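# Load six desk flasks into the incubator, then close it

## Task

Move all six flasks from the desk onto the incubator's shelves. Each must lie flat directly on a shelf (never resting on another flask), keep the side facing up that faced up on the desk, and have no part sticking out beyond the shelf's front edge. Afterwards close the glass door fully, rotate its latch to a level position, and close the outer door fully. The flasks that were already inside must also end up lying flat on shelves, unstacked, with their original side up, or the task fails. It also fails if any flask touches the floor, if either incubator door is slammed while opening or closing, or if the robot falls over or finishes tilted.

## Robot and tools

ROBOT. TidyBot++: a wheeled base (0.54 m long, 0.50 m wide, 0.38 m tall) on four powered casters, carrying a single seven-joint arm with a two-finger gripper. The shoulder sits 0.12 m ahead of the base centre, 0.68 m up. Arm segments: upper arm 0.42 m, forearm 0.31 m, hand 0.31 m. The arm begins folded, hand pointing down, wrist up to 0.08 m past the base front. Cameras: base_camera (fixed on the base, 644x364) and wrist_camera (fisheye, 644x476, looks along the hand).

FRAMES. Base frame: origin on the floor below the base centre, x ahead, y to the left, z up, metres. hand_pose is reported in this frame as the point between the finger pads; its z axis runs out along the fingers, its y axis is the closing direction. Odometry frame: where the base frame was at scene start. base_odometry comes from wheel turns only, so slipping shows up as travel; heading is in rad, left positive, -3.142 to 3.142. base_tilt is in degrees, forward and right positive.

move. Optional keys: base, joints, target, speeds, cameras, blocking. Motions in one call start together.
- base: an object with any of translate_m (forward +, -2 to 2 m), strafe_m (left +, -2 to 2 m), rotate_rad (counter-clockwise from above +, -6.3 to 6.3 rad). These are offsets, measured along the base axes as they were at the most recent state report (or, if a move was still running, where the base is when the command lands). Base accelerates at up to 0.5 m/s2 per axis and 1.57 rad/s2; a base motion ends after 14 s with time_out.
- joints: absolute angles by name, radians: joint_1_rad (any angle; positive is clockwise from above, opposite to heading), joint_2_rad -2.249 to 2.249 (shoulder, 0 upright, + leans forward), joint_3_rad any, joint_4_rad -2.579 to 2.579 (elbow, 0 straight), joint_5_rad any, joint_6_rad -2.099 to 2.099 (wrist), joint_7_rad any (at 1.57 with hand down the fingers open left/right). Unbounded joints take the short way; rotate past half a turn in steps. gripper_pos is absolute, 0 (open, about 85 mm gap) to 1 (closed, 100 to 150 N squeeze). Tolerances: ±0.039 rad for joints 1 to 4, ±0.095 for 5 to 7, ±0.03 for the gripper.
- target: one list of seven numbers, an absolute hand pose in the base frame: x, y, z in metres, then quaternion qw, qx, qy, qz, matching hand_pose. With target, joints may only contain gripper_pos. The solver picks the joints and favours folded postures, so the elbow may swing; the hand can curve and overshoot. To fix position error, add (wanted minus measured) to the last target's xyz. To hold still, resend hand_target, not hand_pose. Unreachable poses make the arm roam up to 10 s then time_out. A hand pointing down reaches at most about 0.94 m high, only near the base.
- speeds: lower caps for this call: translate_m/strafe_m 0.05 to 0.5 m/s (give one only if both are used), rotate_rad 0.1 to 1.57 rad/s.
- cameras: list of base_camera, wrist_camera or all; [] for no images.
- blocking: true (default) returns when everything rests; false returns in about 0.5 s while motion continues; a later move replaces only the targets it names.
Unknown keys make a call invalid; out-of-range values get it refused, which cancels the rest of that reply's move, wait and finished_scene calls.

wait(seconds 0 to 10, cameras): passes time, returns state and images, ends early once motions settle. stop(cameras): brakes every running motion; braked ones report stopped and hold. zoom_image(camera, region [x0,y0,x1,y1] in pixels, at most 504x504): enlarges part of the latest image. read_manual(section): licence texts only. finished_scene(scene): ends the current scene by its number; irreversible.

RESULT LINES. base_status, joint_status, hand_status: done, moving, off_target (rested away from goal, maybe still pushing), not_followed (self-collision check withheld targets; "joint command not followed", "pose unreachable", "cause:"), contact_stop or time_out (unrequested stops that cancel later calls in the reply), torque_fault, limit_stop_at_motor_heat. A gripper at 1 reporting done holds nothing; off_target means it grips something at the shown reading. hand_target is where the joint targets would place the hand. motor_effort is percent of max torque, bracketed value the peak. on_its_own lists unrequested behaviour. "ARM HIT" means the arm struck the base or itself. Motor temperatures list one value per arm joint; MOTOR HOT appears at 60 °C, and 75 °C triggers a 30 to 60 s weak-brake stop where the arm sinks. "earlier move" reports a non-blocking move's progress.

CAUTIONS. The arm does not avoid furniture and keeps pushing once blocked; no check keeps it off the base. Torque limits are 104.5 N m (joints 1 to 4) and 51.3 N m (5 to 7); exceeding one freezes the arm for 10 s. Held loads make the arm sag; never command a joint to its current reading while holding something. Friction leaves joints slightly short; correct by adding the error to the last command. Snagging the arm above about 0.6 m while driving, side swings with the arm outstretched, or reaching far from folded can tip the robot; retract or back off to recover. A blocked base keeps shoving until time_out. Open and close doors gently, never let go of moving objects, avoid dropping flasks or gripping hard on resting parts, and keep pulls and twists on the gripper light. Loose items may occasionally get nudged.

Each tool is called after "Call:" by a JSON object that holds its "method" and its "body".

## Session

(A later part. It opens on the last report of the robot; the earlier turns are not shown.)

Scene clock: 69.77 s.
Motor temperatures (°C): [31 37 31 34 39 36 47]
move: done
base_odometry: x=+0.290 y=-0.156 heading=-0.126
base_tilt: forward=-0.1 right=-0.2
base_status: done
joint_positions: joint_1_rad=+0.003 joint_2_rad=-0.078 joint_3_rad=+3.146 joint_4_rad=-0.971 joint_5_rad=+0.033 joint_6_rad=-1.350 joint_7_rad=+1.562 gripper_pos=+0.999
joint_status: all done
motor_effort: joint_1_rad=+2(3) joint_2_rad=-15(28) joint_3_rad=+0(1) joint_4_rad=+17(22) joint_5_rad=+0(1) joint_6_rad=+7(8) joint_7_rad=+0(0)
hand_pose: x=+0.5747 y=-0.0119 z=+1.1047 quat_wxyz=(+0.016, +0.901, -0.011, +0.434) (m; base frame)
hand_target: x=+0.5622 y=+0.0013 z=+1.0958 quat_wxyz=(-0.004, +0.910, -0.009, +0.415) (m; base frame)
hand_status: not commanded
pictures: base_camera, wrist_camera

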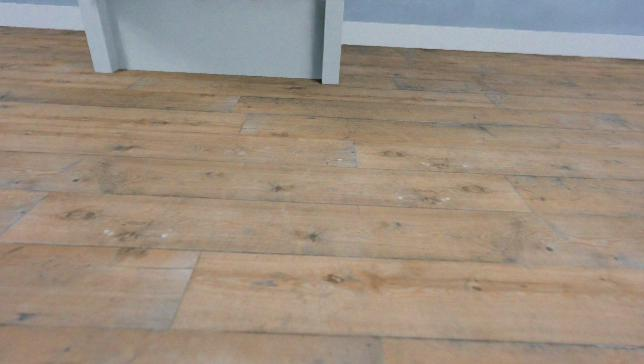

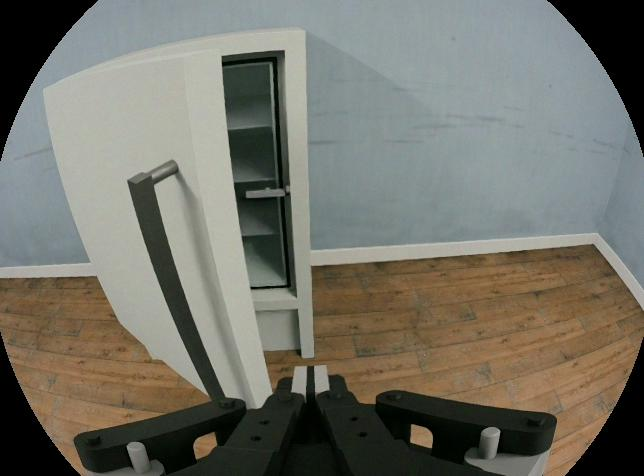

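Call:
{"method": "move", "body": {"base": {"strafe_m":-0.37,"translate_m":0.257,"rotate_rad":0.6}, "speeds": {"strafe_m":0.3,"rotate_rad":0.4}, "cameras": []}}

Call:
{"method": "move", "body": {"joints": {"joint_1_rad":0.0,"joint_2_rad":0.07,"joint_4_rad":-1.466,"joint_6_rad":-0.785,"gripper_pos":1.0}}}

Scene clock: 74.23 s.
Motor temperatures (°C): [31 37 31 34 39 36 47]
move: done
base_odometry: x=+0.499 y=-0.555 heading=+0.475
base_tilt: forward=-0.1 right=-0.2
base_status: done
joint_positions: joint_1_rad=+0.002 joint_2_rad=-0.078 joint_3_rad=+3.145 joint_4_rad=-0.971 joint_5_rad=+0.033 joint_6_rad=-1.352 joint_7_rad=+1.562 gripper_pos=+0.999
joint_status: not commanded
motor_effort: joint_1_rad=+1(3) joint_2_rad=-15(20) joint_3_rad=+0(2) joint_4_rad=+17(18) joint_5_rad=+0(1) joint_6_rad=+7(7) joint_7_rad=+0(0)
hand_pose: x=+0.5743 y=-0.0112 z=+1.1045 quat_wxyz=(+0.015, +0.901, -0.010, +0.434) (m; base frame)
hand_target: x=+0.5622 y=+0.0013 z=+1.0958 quat_wxyz=(-0.004, +0.910, -0.009, +0.415) (m; base frame)
hand_status: not commanded
pictures: none
No camera images: "cameras" was empty.

Scene clock: 76.27 s.
Motor temperatures (°C): [31 37 31 34 39 36 47]
move: done
base_odometry: x=+0.499 y=-0.555 heading=+0.475
base_tilt: forward=-0.1 right=-0.2
base_status: not commanded
joint_positions: joint_1_rad=+0.002 joint_2_rad=+0.067 joint_3_rad=+3.145 joint_4_rad=-1.448 joint_5_rad=+0.033 joint_6_rad=-0.838 joint_7_rad=+1.562 gripper_pos=+0.999
joint_status: all done
motor_effort: joint_1_rad=+2(2) joint_2_rad=-24(27) joint_3_rad=+0(1) joint_4_rad=+20(22) joint_5_rad=+0(1) joint_6_rad=+6(7) joint_7_rad=+0(0)
hand_pose: x=+0.6820 y=-0.0093 z=+0.8998 quat_wxyz=(+0.015, +0.923, -0.001, +0.384) (m; base frame)
hand_target: x=+0.6903 y=+0.0013 z=+0.9002 quat_wxyz=(-0.004, +0.917, -0.010, +0.399) (m; base frame)
hand_status: not commanded
pictures: base_camera, wrist_camera

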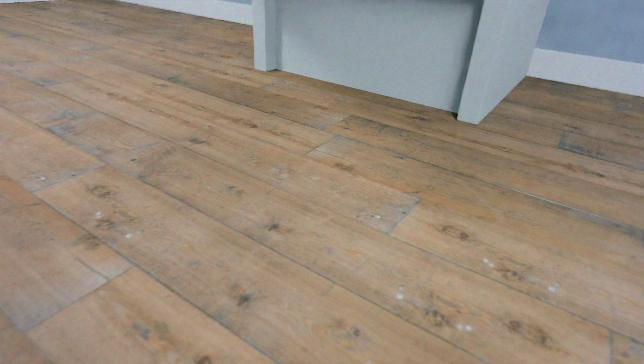

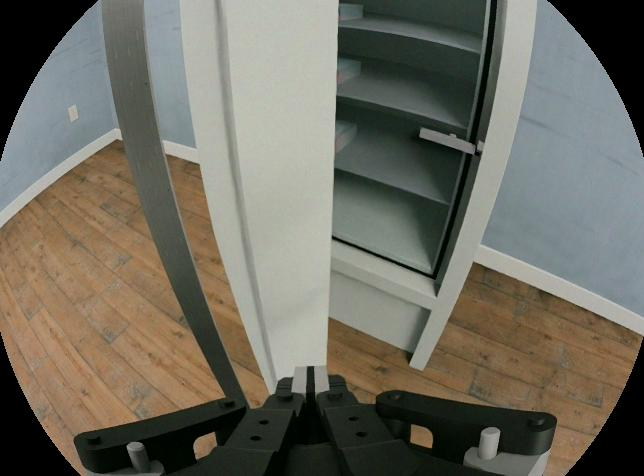

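Call:
{"method": "move", "body": {}}

Scene clock: 79.13 s.
Motor temperatures (°C): [31 37 31 34 39 36 47]
base_odometry: x=+0.499 y=-0.555 heading=+0.475
base_tilt: forward=-0.1 right=-0.2
base_status: not commanded
joint_positions: joint_1_rad=+0.002 joint_2_rad=+0.067 joint_3_rad=+3.145 joint_4_rad=-1.448 joint_5_rad=+0.033 joint_6_rad=-0.836 joint_7_rad=+1.562 gripper_pos=+0.999
joint_status: all done
motor_effort: joint_1_rad=+1(2) joint_2_rad=-24(27) joint_3_rad=+0(1) joint_4_rad=+20(22) joint_5_rad=-1(1) joint_6_rad=+6(7) joint_7_rad=+0(0)
hand_pose: x=+0.6825 y=-0.0092 z=+0.9002 quat_wxyz=(+0.015, +0.923, -0.001, +0.385) (m; base frame)
hand_target: x=+0.6903 y=+0.0013 z=+0.9002 quat_wxyz=(-0.004, +0.917, -0.010, +0.399) (m; base frame)
hand_status: not commanded
pictures: base_camera, wrist_camera

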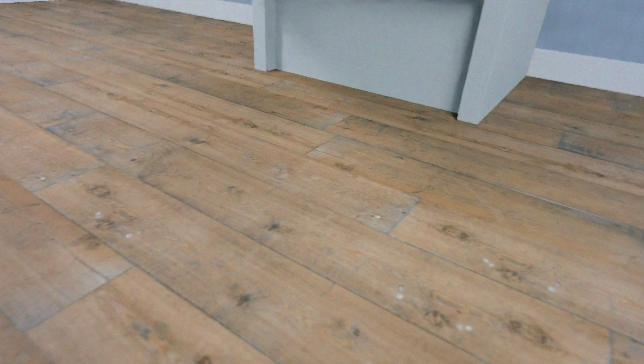

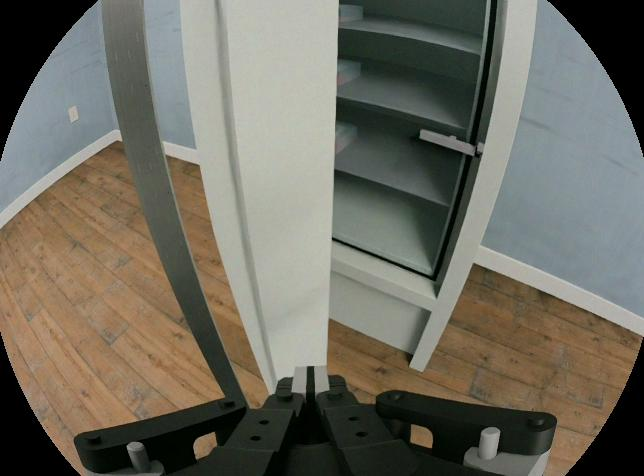

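Call:
{"method": "move", "body": {"base": {"strafe_m": -0.09}, "cameras": []}}

Call:
{"method": "move", "body": {"base": {"translate_m": 0.33}, "speeds": {"translate_m": 0.2}}}

Scene clock: 80.97 s.
Motor temperatures (°C): [31 37 31 34 39 36 47]
move: done
base_odometry: x=+0.540 y=-0.635 heading=+0.476
base_tilt: forward=-0.1 right=-0.2
base_status: done
joint_positions: joint_1_rad=+0.005 joint_2_rad=+0.067 joint_3_rad=+3.145 joint_4_rad=-1.448 joint_5_rad=+0.033 joint_6_rad=-0.836 joint_7_rad=+1.562 gripper_pos=+0.999
joint_status: not commanded
motor_effort: joint_1_rad=+2(5) joint_2_rad=-25(25) joint_3_rad=+0(3) joint_4_rad=+20(20) joint_5_rad=+0(1) joint_6_rad=+6(6) joint_7_rad=+0(0)
hand_pose: x=+0.6825 y=-0.0108 z=+0.9003 quat_wxyz=(+0.016, +0.923, -0.002, +0.385) (m; base frame)
hand_target: x=+0.6903 y=+0.0013 z=+0.9002 quat_wxyz=(-0.004, +0.917, -0.010, +0.399) (m; base frame)
hand_status: not commanded
pictures: none
No camera images: "cameras" was empty.

Scene clock: 83.33 s.
Motor temperatures (°C): [31 37 31 34 39 36 47]
move: done
base_odometry: x=+0.834 y=-0.484 heading=+0.475
base_tilt: forward=-0.1 right=-0.2
base_status: done
joint_positions: joint_1_rad=+0.004 joint_2_rad=+0.072 joint_3_rad=+3.145 joint_4_rad=-1.448 joint_5_rad=+0.033 joint_6_rad=-0.832 joint_7_rad=+1.562 gripper_pos=+0.999
joint_status: not commanded
motor_effort: joint_1_rad=+2(3) joint_2_rad=-25(28) joint_3_rad=+0(1) joint_4_rad=+20(21) joint_5_rad=+0(1) joint_6_rad=+6(7) joint_7_rad=+0(0)
hand_pose: x=+0.6842 y=-0.0108 z=+0.8981 quat_wxyz=(+0.015, +0.923, -0.002, +0.384) (m; base frame)
hand_target: x=+0.6903 y=+0.0013 z=+0.9002 quat_wxyz=(-0.004, +0.917, -0.010, +0.399) (m; base frame)
hand_status: not commanded
pictures: base_camera, wrist_camera

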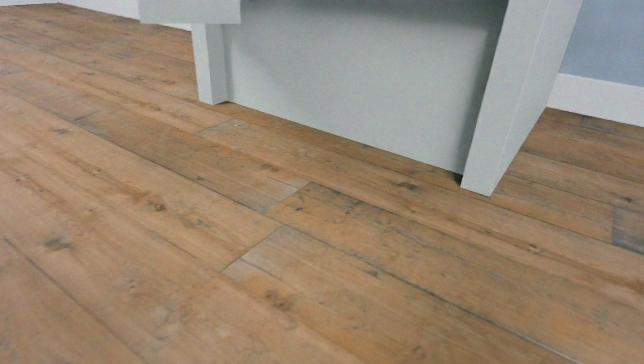

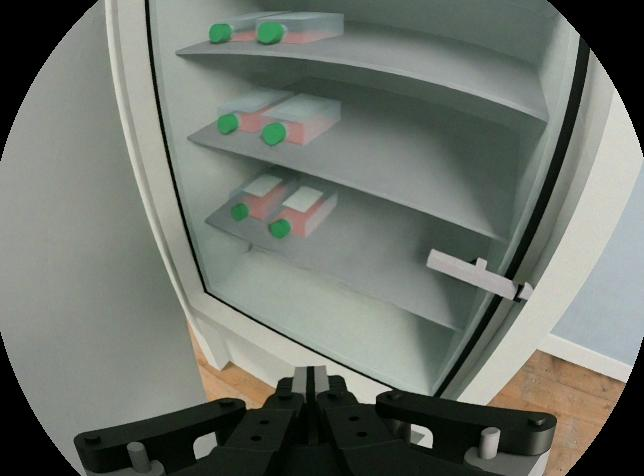

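Call:
{"method": "move", "body": {"base": {"strafe_m": 0.12}, "speeds": {"strafe_m": 0.1}, "cameras": ["wrist_camera"]}}

Call:
{"method": "move", "body": {"base": {"strafe_m": 0.25, "translate_m": -0.015, "rotate_rad": -0.2}, "speeds": {"strafe_m": 0.13, "rotate_rad": 0.12}}}

Scene clock: 85.60 s.
Motor temperatures (°C): [31 37 31 34 39 36 47]
move: done
base_odometry: x=+0.779 y=-0.377 heading=+0.475
base_tilt: forward=-0.1 right=-0.2
base_status: done
joint_positions: joint_1_rad=+0.003 joint_2_rad=+0.068 joint_3_rad=+3.146 joint_4_rad=-1.449 joint_5_rad=+0.032 joint_6_rad=-0.832 joint_7_rad=+1.562 gripper_pos=+0.999
joint_status: not commanded
motor_effort: joint_1_rad=+2(5) joint_2_rad=-25(25) joint_3_rad=+0(5) joint_4_rad=+20(21) joint_5_rad=-1(1) joint_6_rad=+6(7) joint_7_rad=+0(0)
hand_pose: x=+0.6831 y=-0.0102 z=+0.9002 quat_wxyz=(+0.015, +0.922, -0.002, +0.386) (m; base frame)
hand_target: x=+0.6903 y=+0.0013 z=+0.9002 quat_wxyz=(-0.004, +0.917, -0.010, +0.399) (m; base frame)
hand_status: not commanded
pictures: wrist_camera

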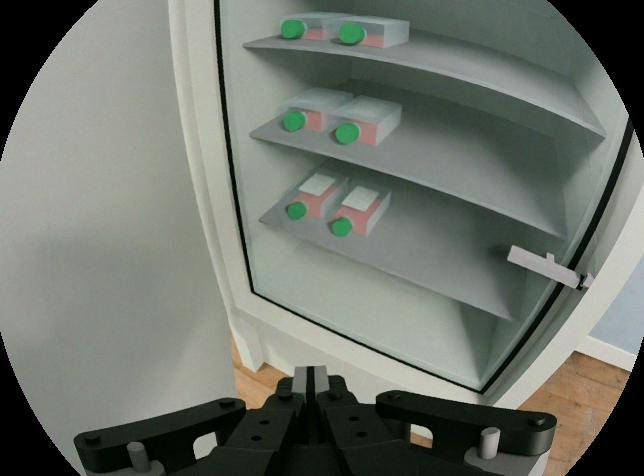

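Scene clock: 88.10 s.
Motor temperatures (°C): [31 37 31 34 39 36 47]
move: done
base_odometry: x=+0.651 y=-0.162 heading=+0.274
base_tilt: forward=-0.1 right=-0.2
base_status: done
joint_positions: joint_1_rad=-0.001 joint_2_rad=+0.068 joint_3_rad=+3.143 joint_4_rad=-1.449 joint_5_rad=+0.032 joint_6_rad=-0.831 joint_7_rad=+1.562 gripper_pos=+0.999
joint_status: not commanded
motor_effort: joint_1_rad=+2(4) joint_2_rad=-24(27) joint_3_rad=+0(3) joint_4_rad=+20(21) joint_5_rad=+0(1) joint_6_rad=+6(6) joint_7_rad=+0(0)
hand_pose: x=+0.6832 y=-0.0063 z=+0.9002 quat_wxyz=(+0.014, +0.922, +0.001, +0.386) (m; base frame)
hand_target: x=+0.6903 y=+0.0013 z=+0.9002 quat_wxyz=(-0.004, +0.917, -0.010, +0.399) (m; base frame)
hand_status: not commanded
pictures: base_camera, wrist_camera

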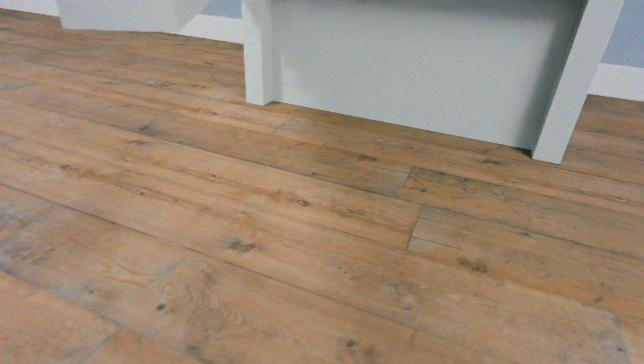

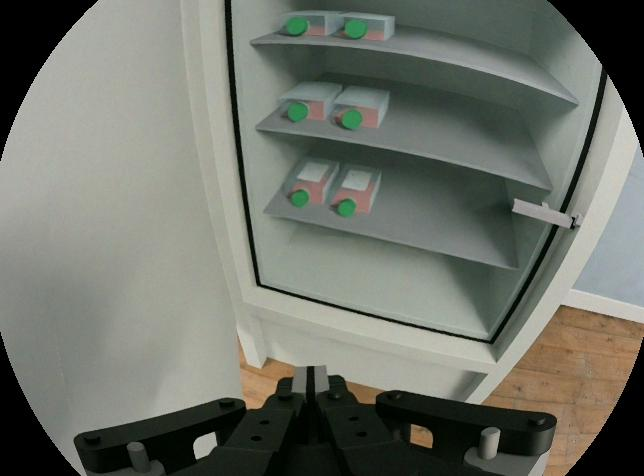

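Call:
{"method": "move", "body": {"base": {"strafe_m": 0.355, "translate_m": -0.007, "rotate_rad": -0.3}, "speeds": {"strafe_m": 0.16, "rotate_rad": 0.14}, "cameras": ["wrist_camera"]}}

Call:
{"method": "move", "body": {"base": {"strafe_m": 0.35, "translate_m": -0.007, "rotate_rad": -0.3}, "speeds": {"strafe_m": 0.16, "rotate_rad": 0.14}, "cameras": ["wrist_camera"]}}

Call:
{"method": "move", "body": {"base": {"strafe_m": 0.35, "translate_m": -0.007, "rotate_rad": -0.3}, "speeds": {"strafe_m": 0.16, "rotate_rad": 0.14}}}

Scene clock: 91.60 s.
Motor temperatures (°C): [31 37 31 34 39 36 47]
move: done
base_odometry: x=+0.548 y=+0.178 heading=-0.027
base_tilt: forward=-0.1 right=-0.2
base_status: done
joint_positions: joint_1_rad=-0.002 joint_2_rad=+0.068 joint_3_rad=+3.141 joint_4_rad=-1.450 joint_5_rad=+0.032 joint_6_rad=-0.831 joint_7_rad=+1.562 gripper_pos=+0.999
joint_status: not commanded
motor_effort: joint_1_rad=+2(3) joint_2_rad=-25(26) joint_3_rad=+0(4) joint_4_rad=+20(21) joint_5_rad=+0(1) joint_6_rad=+6(7) joint_7_rad=+0(0)
hand_pose: x=+0.6832 y=-0.0044 z=+0.9001 quat_wxyz=(+0.013, +0.922, +0.003, +0.386) (m; base frame)
hand_target: x=+0.6903 y=+0.0013 z=+0.9002 quat_wxyz=(-0.004, +0.917, -0.010, +0.399) (m; base frame)
hand_status: not commanded
pictures: wrist_camera

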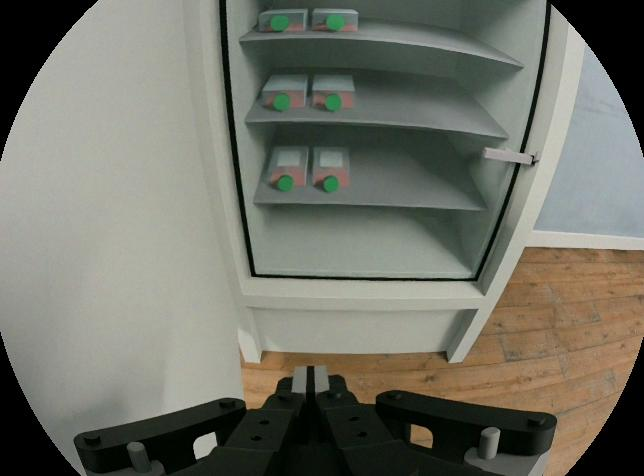

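Scene clock: 94.47 s.
Motor temperatures (°C): [31 37 31 34 39 36 47]
move: done
base_odometry: x=+0.551 y=+0.529 heading=-0.328
base_tilt: forward=-0.1 right=-0.2
base_status: done
joint_positions: joint_1_rad=-0.002 joint_2_rad=+0.068 joint_3_rad=+3.141 joint_4_rad=-1.450 joint_5_rad=+0.031 joint_6_rad=-0.831 joint_7_rad=+1.562 gripper_pos=+0.999
joint_status: not commanded
motor_effort: joint_1_rad=+2(4) joint_2_rad=-24(26) joint_3_rad=+0(3) joint_4_rad=+20(21) joint_5_rad=+0(1) joint_6_rad=+6(7) joint_7_rad=+0(0)
hand_pose: x=+0.6832 y=-0.0045 z=+0.9001 quat_wxyz=(+0.013, +0.922, +0.003, +0.386) (m; base frame)
hand_target: x=+0.6903 y=+0.0013 z=+0.9002 quat_wxyz=(-0.004, +0.917, -0.010, +0.399) (m; base frame)
hand_status: not commanded
pictures: wrist_camera

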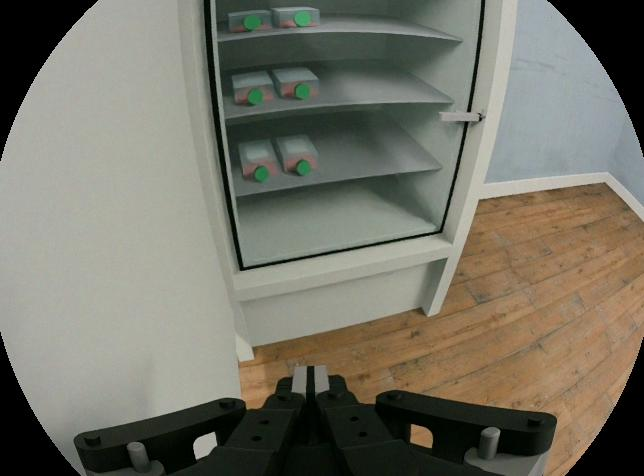

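Scene clock: 97.33 s.
Motor temperatures (°C): [31 37 31 34 39 36 47]
move: done
base_odometry: x=+0.657 y=+0.862 heading=-0.628
base_tilt: forward=-0.1 right=-0.2
base_status: done
joint_positions: joint_1_rad=-0.002 joint_2_rad=+0.068 joint_3_rad=+3.140 joint_4_rad=-1.450 joint_5_rad=+0.031 joint_6_rad=-0.831 joint_7_rad=+1.562 gripper_pos=+0.999
joint_status: not commanded
motor_effort: joint_1_rad=+2(4) joint_2_rad=-25(26) joint_3_rad=+0(3) joint_4_rad=+20(21) joint_5_rad=+0(2) joint_6_rad=+6(7) joint_7_rad=+0(0)
hand_pose: x=+0.6832 y=-0.0039 z=+0.9000 quat_wxyz=(+0.012, +0.922, +0.003, +0.386) (m; base frame)
hand_target: x=+0.6903 y=+0.0013 z=+0.9002 quat_wxyz=(-0.004, +0.917, -0.010, +0.399) (m; base frame)
hand_status: not commanded
pictures: base_camera, wrist_camera

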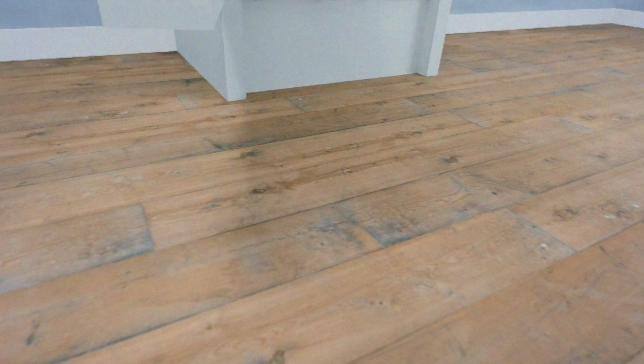

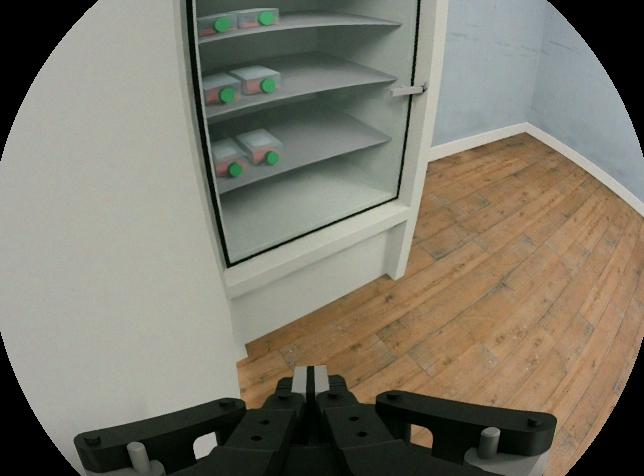

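Call:
{"method": "move", "body": {"base": {"strafe_m": 0.355, "translate_m": -0.007, "rotate_rad": -0.3}, "speeds": {"strafe_m": 0.16, "rotate_rad": 0.14}, "cameras": []}}

Call:
{"method": "move", "body": {"base": {"strafe_m": 0.06, "translate_m": 0.0, "rotate_rad": -0.05}, "speeds": {"strafe_m": 0.1, "rotate_rad": 0.1}, "cameras": ["wrist_camera"]}}

Call:
{"method": "move", "body": {"base": {"strafe_m": -0.12}}}

Scene clock: 102.93 s.
Motor temperatures (°C): [31 37 31 34 39 36 47]
move: time_out
base_odometry: x=+0.859 y=+1.153 heading=-0.931
base_tilt: forward=-0.1 right=-0.1
base_status: translate_m time_out (by the wheels' count: -0.007 of -0.007); strafe_m time_out (by the wheels' count: +0.353 of +0.355); rotate_rad time_out (by the wheels' count: -0.303 of -0.300)
joint_positions: joint_1_rad=+0.181 joint_2_rad=+0.079 joint_3_rad=+3.322 joint_4_rad=-1.447 joint_5_rad=+0.043 joint_6_rad=-0.798 joint_7_rad=+1.562 gripper_pos=+0.999
joint_status: not commanded
motor_effort: joint_1_rad=-37(38) joint_2_rad=-26(30) joint_3_rad=-33(34) joint_4_rad=+18(23) joint_5_rad=-11(12) joint_6_rad=+4(7) joint_7_rad=+0(1)
hand_pose: x=+0.6563 y=-0.2080 z=+0.9029 quat_wxyz=(+0.096, +0.903, -0.158, +0.387) (m; base frame)
hand_target: x=+0.6903 y=+0.0013 z=+0.9002 quat_wxyz=(-0.004, +0.917, -0.010, +0.399) (m; base frame)
hand_status: not commanded
pictures: none
No camera images: "cameras" was empty.

not run: a stop that you did not command came earlier in this reply.

not run: a stop that you did not command came earlier in this reply.

Call:
{"method": "move", "body": {"base": {"strafe_m": -0.05, "rotate_rad": 0.05}}}

Scene clock: 104.40 s.
Motor temperatures (°C): [32 37 31 34 39 36 47]
move: done
base_odometry: x=+0.818 y=+1.123 heading=-0.882
base_tilt: forward=-0.1 right=-0.1
base_status: done
joint_positions: joint_1_rad=+0.128 joint_2_rad=+0.057 joint_3_rad=+3.274 joint_4_rad=-1.468 joint_5_rad=+0.043 joint_6_rad=-0.798 joint_7_rad=+1.562 gripper_pos=+0.999
joint_status: not commanded
motor_effort: joint_1_rad=-25(37) joint_2_rad=-18(26) joint_3_rad=-23(33) joint_4_rad=+24(25) joint_5_rad=-8(12) joint_6_rad=+10(10) joint_7_rad=-1(1)
hand_pose: x=+0.6651 y=-0.1517 z=+0.9035 quat_wxyz=(+0.073, +0.910, -0.113, +0.391) (m; base frame)
hand_target: x=+0.6903 y=+0.0013 z=+0.9002 quat_wxyz=(-0.004, +0.917, -0.010, +0.399) (m; base frame)
hand_status: not commanded
pictures: base_camera, wrist_camera

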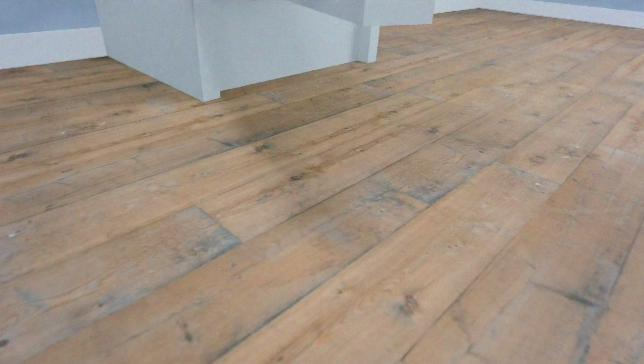

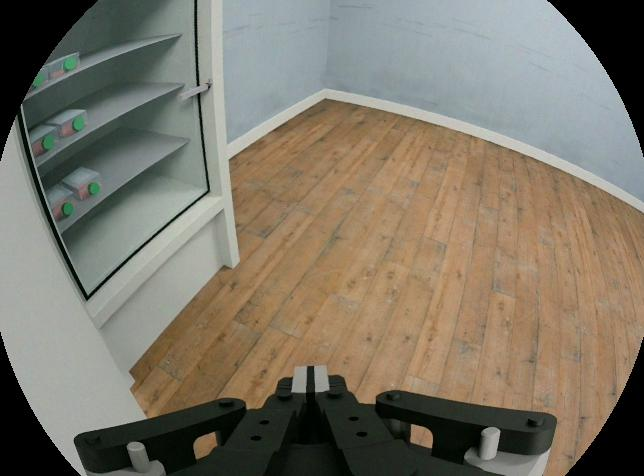

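Call:
{"method": "move", "body": {"base": {"strafe_m": -1.1}, "cameras": ["wrist_camera"]}}

Call:
{"method": "move", "body": {"base": {"rotate_rad": 0.75, "translate_m": -0.1}}}

Scene clock: 108.27 s.
Motor temperatures (°C): [32 37 31 34 39 36 47]
move: done
base_odometry: x=-0.031 y=+0.423 heading=-0.881
base_tilt: forward=-0.1 right=-0.2
base_status: done
joint_positions: joint_1_rad=-0.001 joint_2_rad=+0.068 joint_3_rad=+3.137 joint_4_rad=-1.463 joint_5_rad=+0.031 joint_6_rad=-0.798 joint_7_rad=+1.562 gripper_pos=+0.999
joint_status: not commanded
motor_effort: joint_1_rad=+2(24) joint_2_rad=-25(26) joint_3_rad=+0(22) joint_4_rad=+20(25) joint_5_rad=+0(8) joint_6_rad=+6(11) joint_7_rad=+0(0)
hand_pose: x=+0.6875 y=-0.0027 z=+0.9001 quat_wxyz=(+0.012, +0.919, +0.004, +0.395) (m; base frame)
hand_target: x=+0.6903 y=+0.0013 z=+0.9002 quat_wxyz=(-0.004, +0.917, -0.010, +0.399) (m; base frame)
hand_status: not commanded
pictures: wrist_camera

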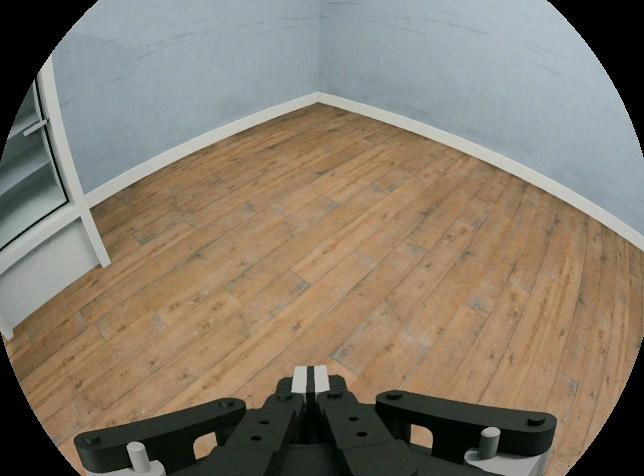

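Scene clock: 109.97 s.
Motor temperatures (°C): [32 37 31 34 39 36 47]
move: done
base_odometry: x=-0.095 y=+0.501 heading=-0.132
base_tilt: forward=-0.1 right=-0.2
base_status: done
joint_positions: joint_1_rad=-0.003 joint_2_rad=+0.070 joint_3_rad=+3.139 joint_4_rad=-1.463 joint_5_rad=+0.031 joint_6_rad=-0.798 joint_7_rad=+1.562 gripper_pos=+0.999
joint_status: not commanded
motor_effort: joint_1_rad=+1(4) joint_2_rad=-24(29) joint_3_rad=+0(3) joint_4_rad=+20(21) joint_5_rad=+0(1) joint_6_rad=+6(7) joint_7_rad=+0(0)
hand_pose: x=+0.6880 y=-0.0024 z=+0.8992 quat_wxyz=(+0.012, +0.919, +0.004, +0.394) (m; base frame)
hand_target: x=+0.6903 y=+0.0013 z=+0.9002 quat_wxyz=(-0.004, +0.917, -0.010, +0.399) (m; base frame)
hand_status: not commanded
pictures: base_camera, wrist_camera

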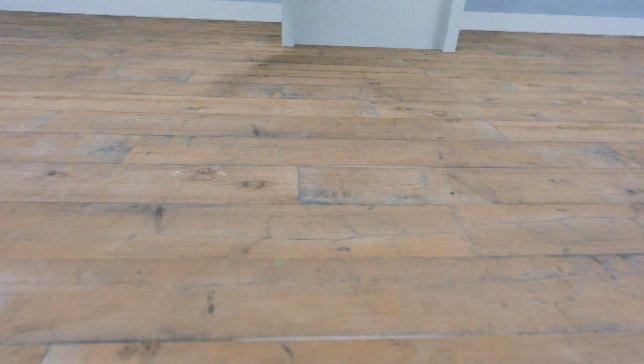

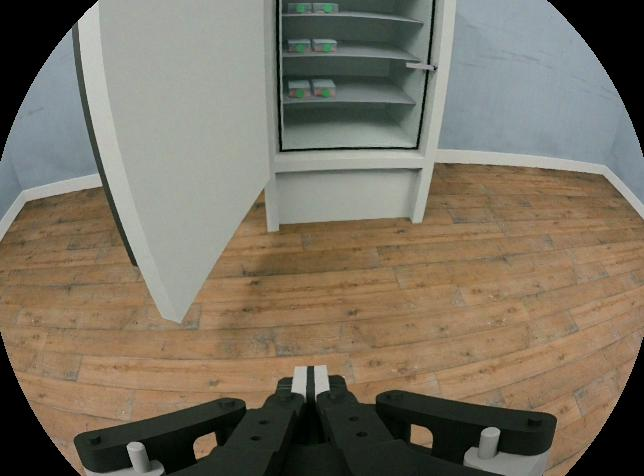

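Call:
{"method": "move", "body": {"base": {"strafe_m": -0.52, "translate_m": 0.1}, "joints": {"joint_2_rad": 0.10, "joint_4_rad": -1.755, "joint_6_rad": -0.466, "joint_1_rad": 0, "joint_3_rad": 3.1416, "joint_5_rad": 0, "joint_7_rad": 1.57}, "cameras": []}}

Call:
{"method": "move", "body": {"base": {"translate_m": 0.62}}}

Call:
{"method": "zoom_image", "body": {"camera": "base_camera", "region": [160, 0, 480, 180]}}

Scene clock: 112.90 s.
Motor temperatures (°C): [32 37 31 34 39 36 47]
move: done
base_odometry: x=-0.064 y=-0.028 heading=-0.132
base_tilt: forward=-0.1 right=-0.2
base_status: done
joint_positions: joint_1_rad=+0.002 joint_2_rad=+0.089 joint_3_rad=+3.141 joint_4_rad=-1.737 joint_5_rad=+0.031 joint_6_rad=-0.517 joint_7_rad=+1.562 gripper_pos=+0.999
joint_status: all done
motor_effort: joint_1_rad=+1(5) joint_2_rad=-25(26) joint_3_rad=+0(2) joint_4_rad=+20(22) joint_5_rad=+0(1) joint_6_rad=+6(7) joint_7_rad=+0(1)
hand_pose: x=+0.6836 y=-0.0040 z=+0.8040 quat_wxyz=(+0.011, +0.921, +0.005, +0.388) (m; base frame)
hand_target: x=+0.6905 y=+0.0013 z=+0.8001 quat_wxyz=(+0.000, +0.917, +0.000, +0.399) (m; base frame)
hand_status: not commanded
pictures: none
No camera images: "cameras" was empty.

Scene clock: 115.43 s.
Motor temperatures (°C): [31 37 31 34 39 36 47]
move: done
base_odometry: x=+0.551 y=-0.110 heading=-0.132
base_tilt: forward=-0.1 right=-0.2
base_status: done
joint_positions: joint_1_rad=+0.001 joint_2_rad=+0.096 joint_3_rad=+3.141 joint_4_rad=-1.738 joint_5_rad=+0.031 joint_6_rad=-0.512 joint_7_rad=+1.562 gripper_pos=+0.999
joint_status: not commanded
motor_effort: joint_1_rad=+2(3) joint_2_rad=-24(27) joint_3_rad=+0(1) joint_4_rad=+19(21) joint_5_rad=+0(1) joint_6_rad=+6(7) joint_7_rad=+0(0)
hand_pose: x=+0.6852 y=-0.0039 z=+0.8008 quat_wxyz=(+0.011, +0.922, +0.005, +0.387) (m; base frame)
hand_target: x=+0.6905 y=+0.0013 z=+0.8001 quat_wxyz=(+0.000, +0.917, +0.000, +0.399) (m; base frame)
hand_status: not commanded
pictures: base_camera, wrist_camera

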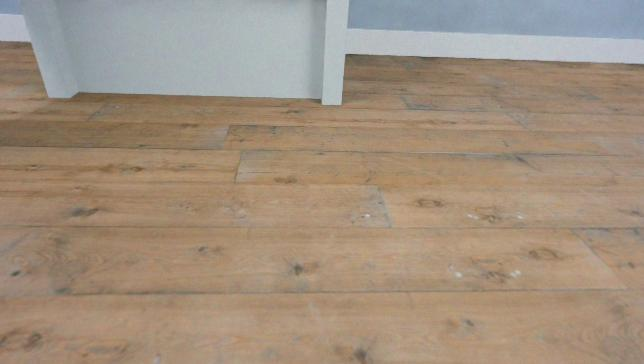

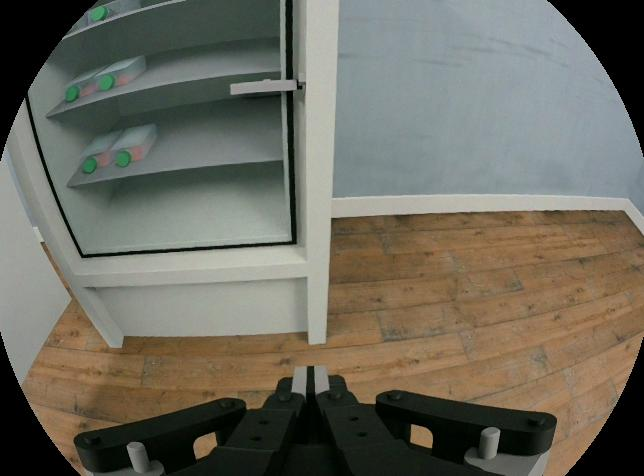

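Scaled by 1.575.

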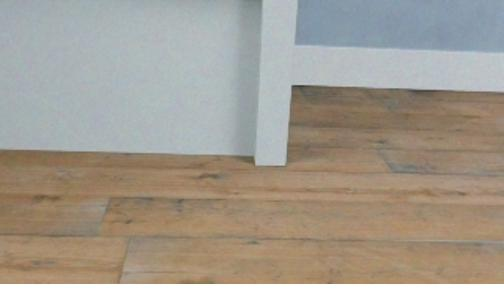

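Call:
{"method": "move", "body": {"base": {"rotate_rad": 0.08, "translate_m": 0.3, "strafe_m": -0.06}}}

Scene clock: 118.40 s.
Motor temperatures (°C): [31 37 31 34 39 36 47]
move: done
base_odometry: x=+0.840 y=-0.209 heading=-0.052
base_tilt: forward=-0.1 right=-0.2
base_status: done
joint_positions: joint_1_rad=-0.005 joint_2_rad=+0.103 joint_3_rad=+3.135 joint_4_rad=-1.739 joint_5_rad=+0.031 joint_6_rad=-0.510 joint_7_rad=+1.562 gripper_pos=+0.999
joint_status: not commanded
motor_effort: joint_1_rad=+1(5) joint_2_rad=-25(29) joint_3_rad=+0(3) joint_4_rad=+19(20) joint_5_rad=+0(1) joint_6_rad=+6(7) joint_7_rad=+0(0)
hand_pose: x=+0.6863 y=+0.0031 z=+0.7970 quat_wxyz=(+0.008, +0.923, +0.011, +0.385) (m; base frame)
hand_target: x=+0.6905 y=+0.0013 z=+0.8001 quat_wxyz=(+0.000, +0.917, +0.000, +0.399) (m; base frame)
hand_status: not commanded
pictures: base_camera, wrist_camera

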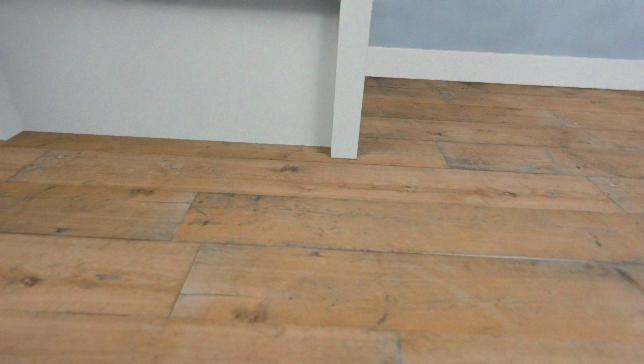

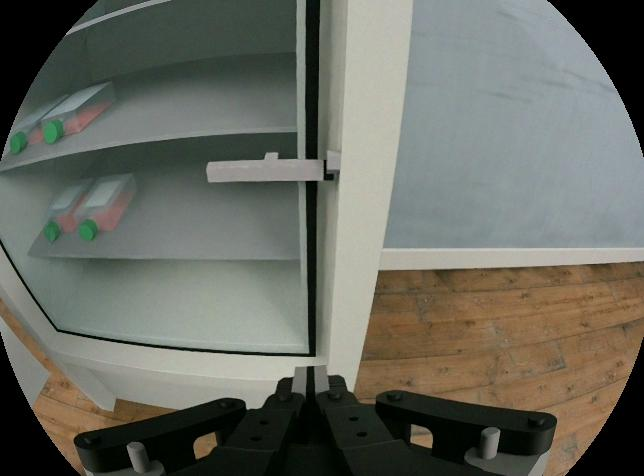

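Call:
{"method": "move", "body": {"base": {"strafe_m": 0.014, "translate_m": 0.19}, "speeds": {"translate_m": 0.2}}}

Scene clock: 120.50 s.
Motor temperatures (°C): [31 37 31 34 39 36 47]
move: done
base_odometry: x=+1.031 y=-0.205 heading=-0.052
base_tilt: forward=-0.1 right=-0.2
base_status: done
joint_positions: joint_1_rad=-0.005 joint_2_rad=+0.104 joint_3_rad=+3.135 joint_4_rad=-1.739 joint_5_rad=+0.031 joint_6_rad=-0.510 joint_7_rad=+1.562 gripper_pos=+0.999
joint_status: not commanded
motor_effort: joint_1_rad=+1(3) joint_2_rad=-25(28) joint_3_rad=+0(2) joint_4_rad=+19(20) joint_5_rad=+0(1) joint_6_rad=+6(7) joint_7_rad=+0(0)
hand_pose: x=+0.6863 y=+0.0029 z=+0.7967 quat_wxyz=(+0.008, +0.923, +0.011, +0.385) (m; base frame)
hand_target: x=+0.6905 y=+0.0013 z=+0.8001 quat_wxyz=(+0.000, +0.917, +0.000, +0.399) (m; base frame)
hand_status: not commanded
pictures: base_camera, wrist_camera

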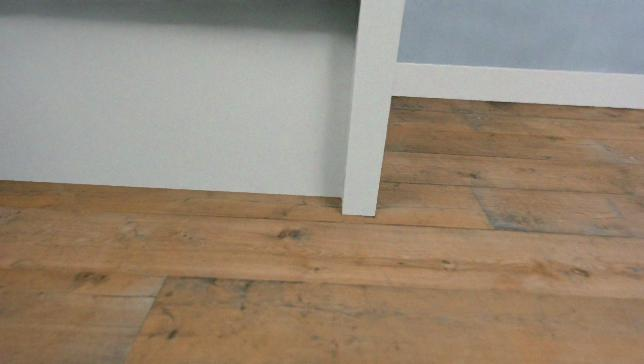

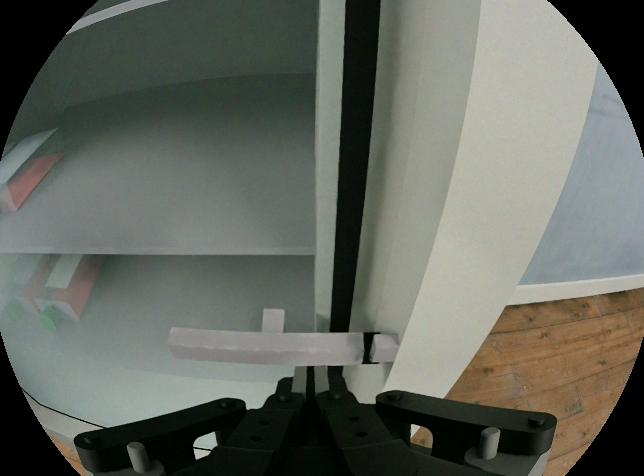

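Call:
{"method": "move", "body": {"base": {"translate_m": 0.028}, "speeds": {"translate_m": 0.1}, "cameras": ["wrist_camera"]}}

Call:
{"method": "move", "body": {"joints": {"joint_2_rad": 0.137, "joint_4_rad": -1.84, "joint_6_rad": -0.345}}}

Scene clock: 121.57 s.
Motor temperatures (°C): [31 37 31 34 39 36 47]
move: done
base_odometry: x=+1.059 y=-0.206 heading=-0.052
base_tilt: forward=-0.1 right=-0.2
base_status: done
joint_positions: joint_1_rad=-0.005 joint_2_rad=+0.107 joint_3_rad=+3.135 joint_4_rad=-1.739 joint_5_rad=+0.031 joint_6_rad=-0.509 joint_7_rad=+1.562 gripper_pos=+0.999
joint_status: not commanded
motor_effort: joint_1_rad=+1(3) joint_2_rad=-25(28) joint_3_rad=+0(1) joint_4_rad=+19(20) joint_5_rad=+0(1) joint_6_rad=+6(7) joint_7_rad=+0(0)
hand_pose: x=+0.6868 y=+0.0028 z=+0.7951 quat_wxyz=(+0.008, +0.923, +0.010, +0.383) (m; base frame)
hand_target: x=+0.6905 y=+0.0013 z=+0.8001 quat_wxyz=(+0.000, +0.917, +0.000, +0.399) (m; base frame)
hand_status: not commanded
pictures: wrist_camera

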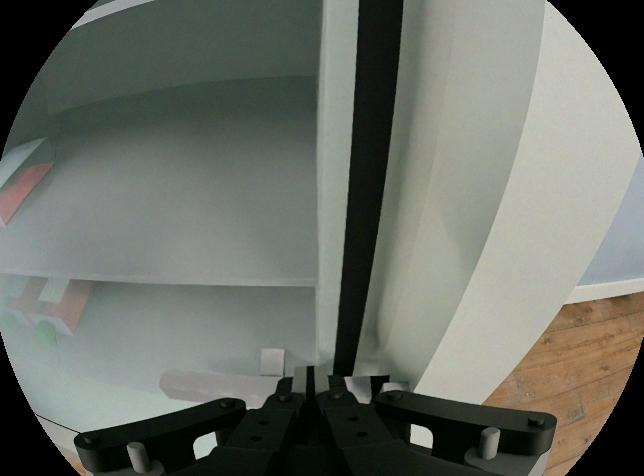

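Scene clock: 122.43 s.
Motor temperatures (°C): [31 37 31 34 39 36 47]
move: done
base_odometry: x=+1.059 y=-0.206 heading=-0.052
base_tilt: forward=-0.1 right=-0.2
base_status: not commanded
joint_positions: joint_1_rad=-0.005 joint_2_rad=+0.116 joint_3_rad=+3.135 joint_4_rad=-1.816 joint_5_rad=+0.031 joint_6_rad=-0.396 joint_7_rad=+1.562 gripper_pos=+0.999
joint_status: all done
motor_effort: joint_1_rad=+0(2) joint_2_rad=-23(27) joint_3_rad=+0(1) joint_4_rad=+19(21) joint_5_rad=+0(1) joint_6_rad=+6(7) joint_7_rad=+0(0)
hand_pose: x=+0.6881 y=+0.0037 z=+0.7751 quat_wxyz=(+0.007, +0.918, +0.012, +0.396) (m; base frame)
hand_target: x=+0.6928 y=+0.0013 z=+0.7619 quat_wxyz=(+0.000, +0.917, +0.000, +0.398) (m; base frame)
hand_status: not commanded
pictures: base_camera, wrist_camera

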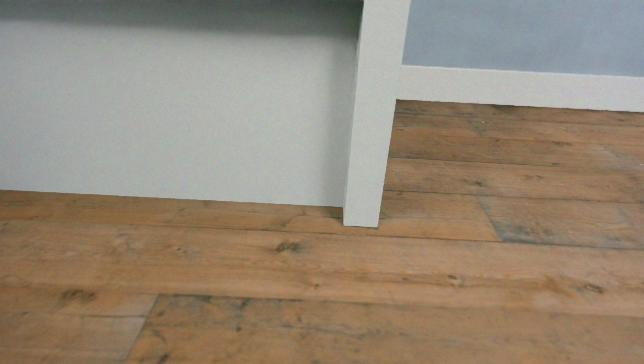

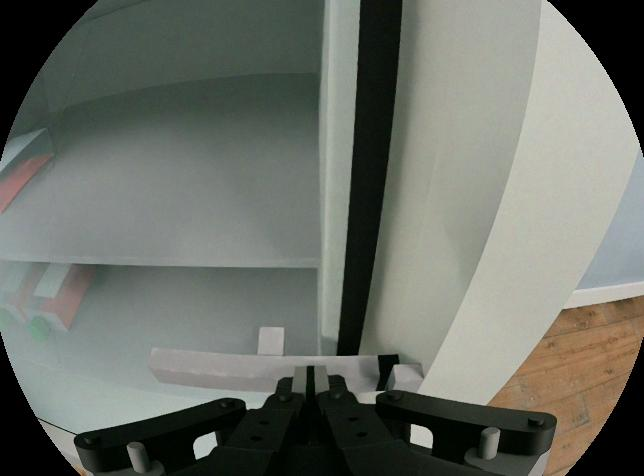

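Call:
{"method": "move", "body": {"joints": {"joint_2_rad": 0.188, "joint_4_rad": -1.95, "joint_6_rad": -0.183}}}

Scene clock: 123.90 s.
Motor temperatures (°C): [31 37 31 34 39 36 47]
move: done
base_odometry: x=+1.059 y=-0.206 heading=-0.052
base_tilt: forward=-0.1 right=-0.2
base_status: not commanded
joint_positions: joint_1_rad=-0.001 joint_2_rad=+0.195 joint_3_rad=+3.137 joint_4_rad=-1.935 joint_5_rad=+0.031 joint_6_rad=-0.232 joint_7_rad=+1.562 gripper_pos=+0.999
joint_status: all done
motor_effort: joint_1_rad=+1(2) joint_2_rad=-27(30) joint_3_rad=+0(2) joint_4_rad=+17(19) joint_5_rad=+0(1) joint_6_rad=+6(7) joint_7_rad=+0(0)
hand_pose: x=+0.6859 y=+0.0026 z=+0.7063 quat_wxyz=(+0.006, +0.925, +0.011, +0.380) (m; base frame)
hand_target: x=+0.6905 y=+0.0013 z=+0.7140 quat_wxyz=(+0.000, +0.917, +0.000, +0.399) (m; base frame)
hand_status: not commanded
pictures: base_camera, wrist_camera

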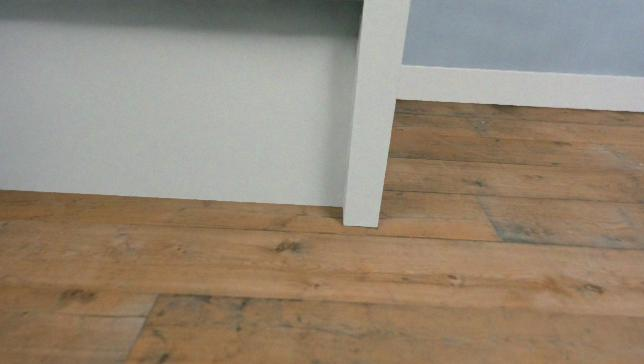

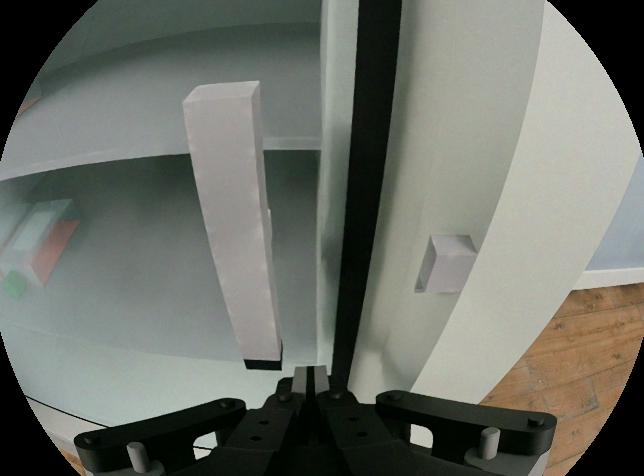

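Call:
{"method": "move", "body": {"base": {"translate_m": -0.1, "strafe_m": 0.03}, "joints": {"gripper_pos": 0.0}, "cameras": []}}

Call:
{"method": "move", "body": {"joints": {"joint_2_rad": 0.137, "joint_4_rad": -1.84, "joint_6_rad": -0.345}, "cameras": ["wrist_camera"]}}

Scene clock: 125.40 s.
Motor temperatures (°C): [31 37 31 34 39 36 47]
move: done
base_odometry: x=+0.960 y=-0.171 heading=-0.052
base_tilt: forward=-0.1 right=-0.2
base_status: done
joint_positions: joint_1_rad=-0.001 joint_2_rad=+0.194 joint_3_rad=+3.137 joint_4_rad=-1.937 joint_5_rad=+0.031 joint_6_rad=-0.230 joint_7_rad=+1.562 gripper_pos=+0.000
joint_status: all done
motor_effort: joint_1_rad=+1(3) joint_2_rad=-26(30) joint_3_rad=+0(2) joint_4_rad=+17(18) joint_5_rad=-1(1) joint_6_rad=+6(7) joint_7_rad=+0(0)
hand_pose: x=+0.6854 y=+0.0022 z=+0.7064 quat_wxyz=(+0.006, +0.925, +0.011, +0.380) (m; base frame)
hand_target: x=+0.6905 y=+0.0013 z=+0.7140 quat_wxyz=(+0.000, +0.917, +0.000, +0.399) (m; base frame)
hand_status: not commanded
pictures: none
No camera images: "cameras" was empty.

Scene clock: 126.40 s.
Motor temperatures (°C): [31 37 31 34 39 36 47]
move: done
base_odometry: x=+0.960 y=-0.171 heading=-0.052
base_tilt: forward=-0.1 right=-0.2
base_status: not commanded
joint_positions: joint_1_rad=-0.001 joint_2_rad=+0.156 joint_3_rad=+3.137 joint_4_rad=-1.838 joint_5_rad=+0.031 joint_6_rad=-0.301 joint_7_rad=+1.562 gripper_pos=+0.000
joint_status: all done
motor_effort: joint_1_rad=+2(2) joint_2_rad=-27(29) joint_3_rad=+0(0) joint_4_rad=+19(19) joint_5_rad=+0(1) joint_6_rad=+6(7) joint_7_rad=+0(0)
hand_pose: x=+0.7042 y=+0.0017 z=+0.7623 quat_wxyz=(+0.007, +0.912, +0.010, +0.411) (m; base frame)
hand_target: x=+0.6928 y=+0.0013 z=+0.7619 quat_wxyz=(+0.000, +0.917, +0.000, +0.398) (m; base frame)
hand_status: not commanded
pictures: wrist_camera

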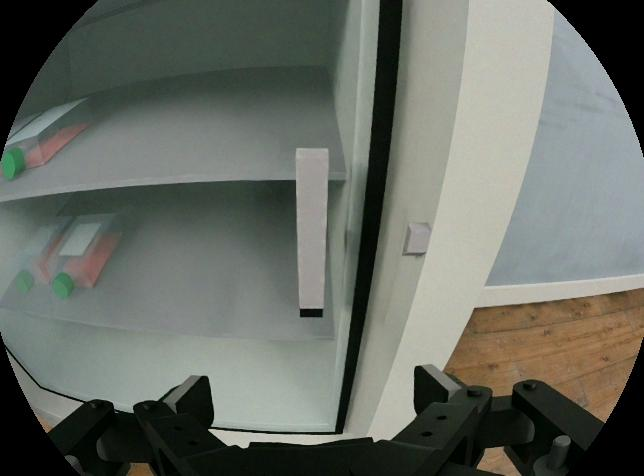

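Call:
{"method": "move", "body": {"base": {"translate_m": 0.085}, "speeds": {"translate_m": 0.15}, "cameras": ["wrist_camera"]}}

Call:
{"method": "move", "body": {"joints": {"gripper_pos": 0.7}}}

Scene clock: 127.70 s.
Motor temperatures (°C): [31 37 31 34 39 36 47]
move: done
base_odometry: x=+1.045 y=-0.175 heading=-0.051
base_tilt: forward=-0.1 right=-0.2
base_status: done
joint_positions: joint_1_rad=-0.001 joint_2_rad=+0.152 joint_3_rad=+3.137 joint_4_rad=-1.837 joint_5_rad=+0.031 joint_6_rad=-0.302 joint_7_rad=+1.562 gripper_pos=+0.000
joint_status: not commanded
motor_effort: joint_1_rad=+2(4) joint_2_rad=-27(29) joint_3_rad=+0(2) joint_4_rad=+19(20) joint_5_rad=+0(1) joint_6_rad=+6(7) joint_7_rad=+0(0)
hand_pose: x=+0.7038 y=+0.0016 z=+0.7644 quat_wxyz=(+0.007, +0.911, +0.010, +0.412) (m; base frame)
hand_target: x=+0.6928 y=+0.0013 z=+0.7619 quat_wxyz=(+0.000, +0.917, +0.000, +0.398) (m; base frame)
hand_status: not commanded
pictures: wrist_camera

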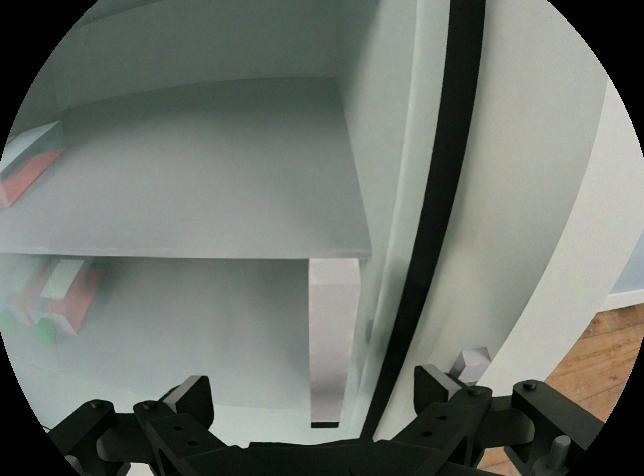

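Scene clock: 128.63 s.
Motor temperatures (°C): [31 37 31 34 39 36 47]
move: done
base_odometry: x=+1.045 y=-0.175 heading=-0.051
base_tilt: forward=-0.1 right=-0.2
base_status: not commanded
joint_positions: joint_1_rad=+0.000 joint_2_rad=+0.152 joint_3_rad=+3.139 joint_4_rad=-1.837 joint_5_rad=+0.031 joint_6_rad=-0.302 joint_7_rad=+1.562 gripper_pos=+0.700
joint_status: all done
motor_effort: joint_1_rad=+2(2) joint_2_rad=-27(27) joint_3_rad=+0(3) joint_4_rad=+19(19) joint_5_rad=+0(1) joint_6_rad=+7(7) joint_7_rad=+0(0)
hand_pose: x=+0.7039 y=-0.0001 z=+0.7644 quat_wxyz=(+0.008, +0.911, +0.009, +0.412) (m; base frame)
hand_target: x=+0.6928 y=+0.0013 z=+0.7619 quat_wxyz=(+0.000, +0.917, +0.000, +0.398) (m; base frame)
hand_status: not commanded
pictures: base_camera, wrist_camera

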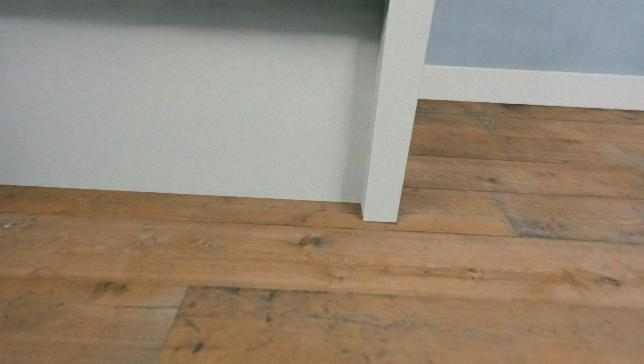

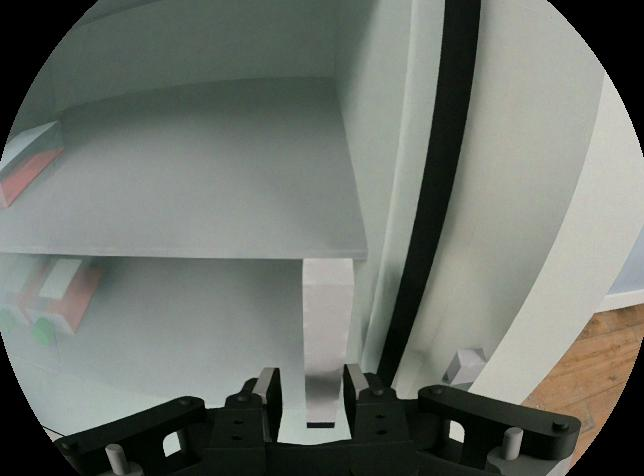

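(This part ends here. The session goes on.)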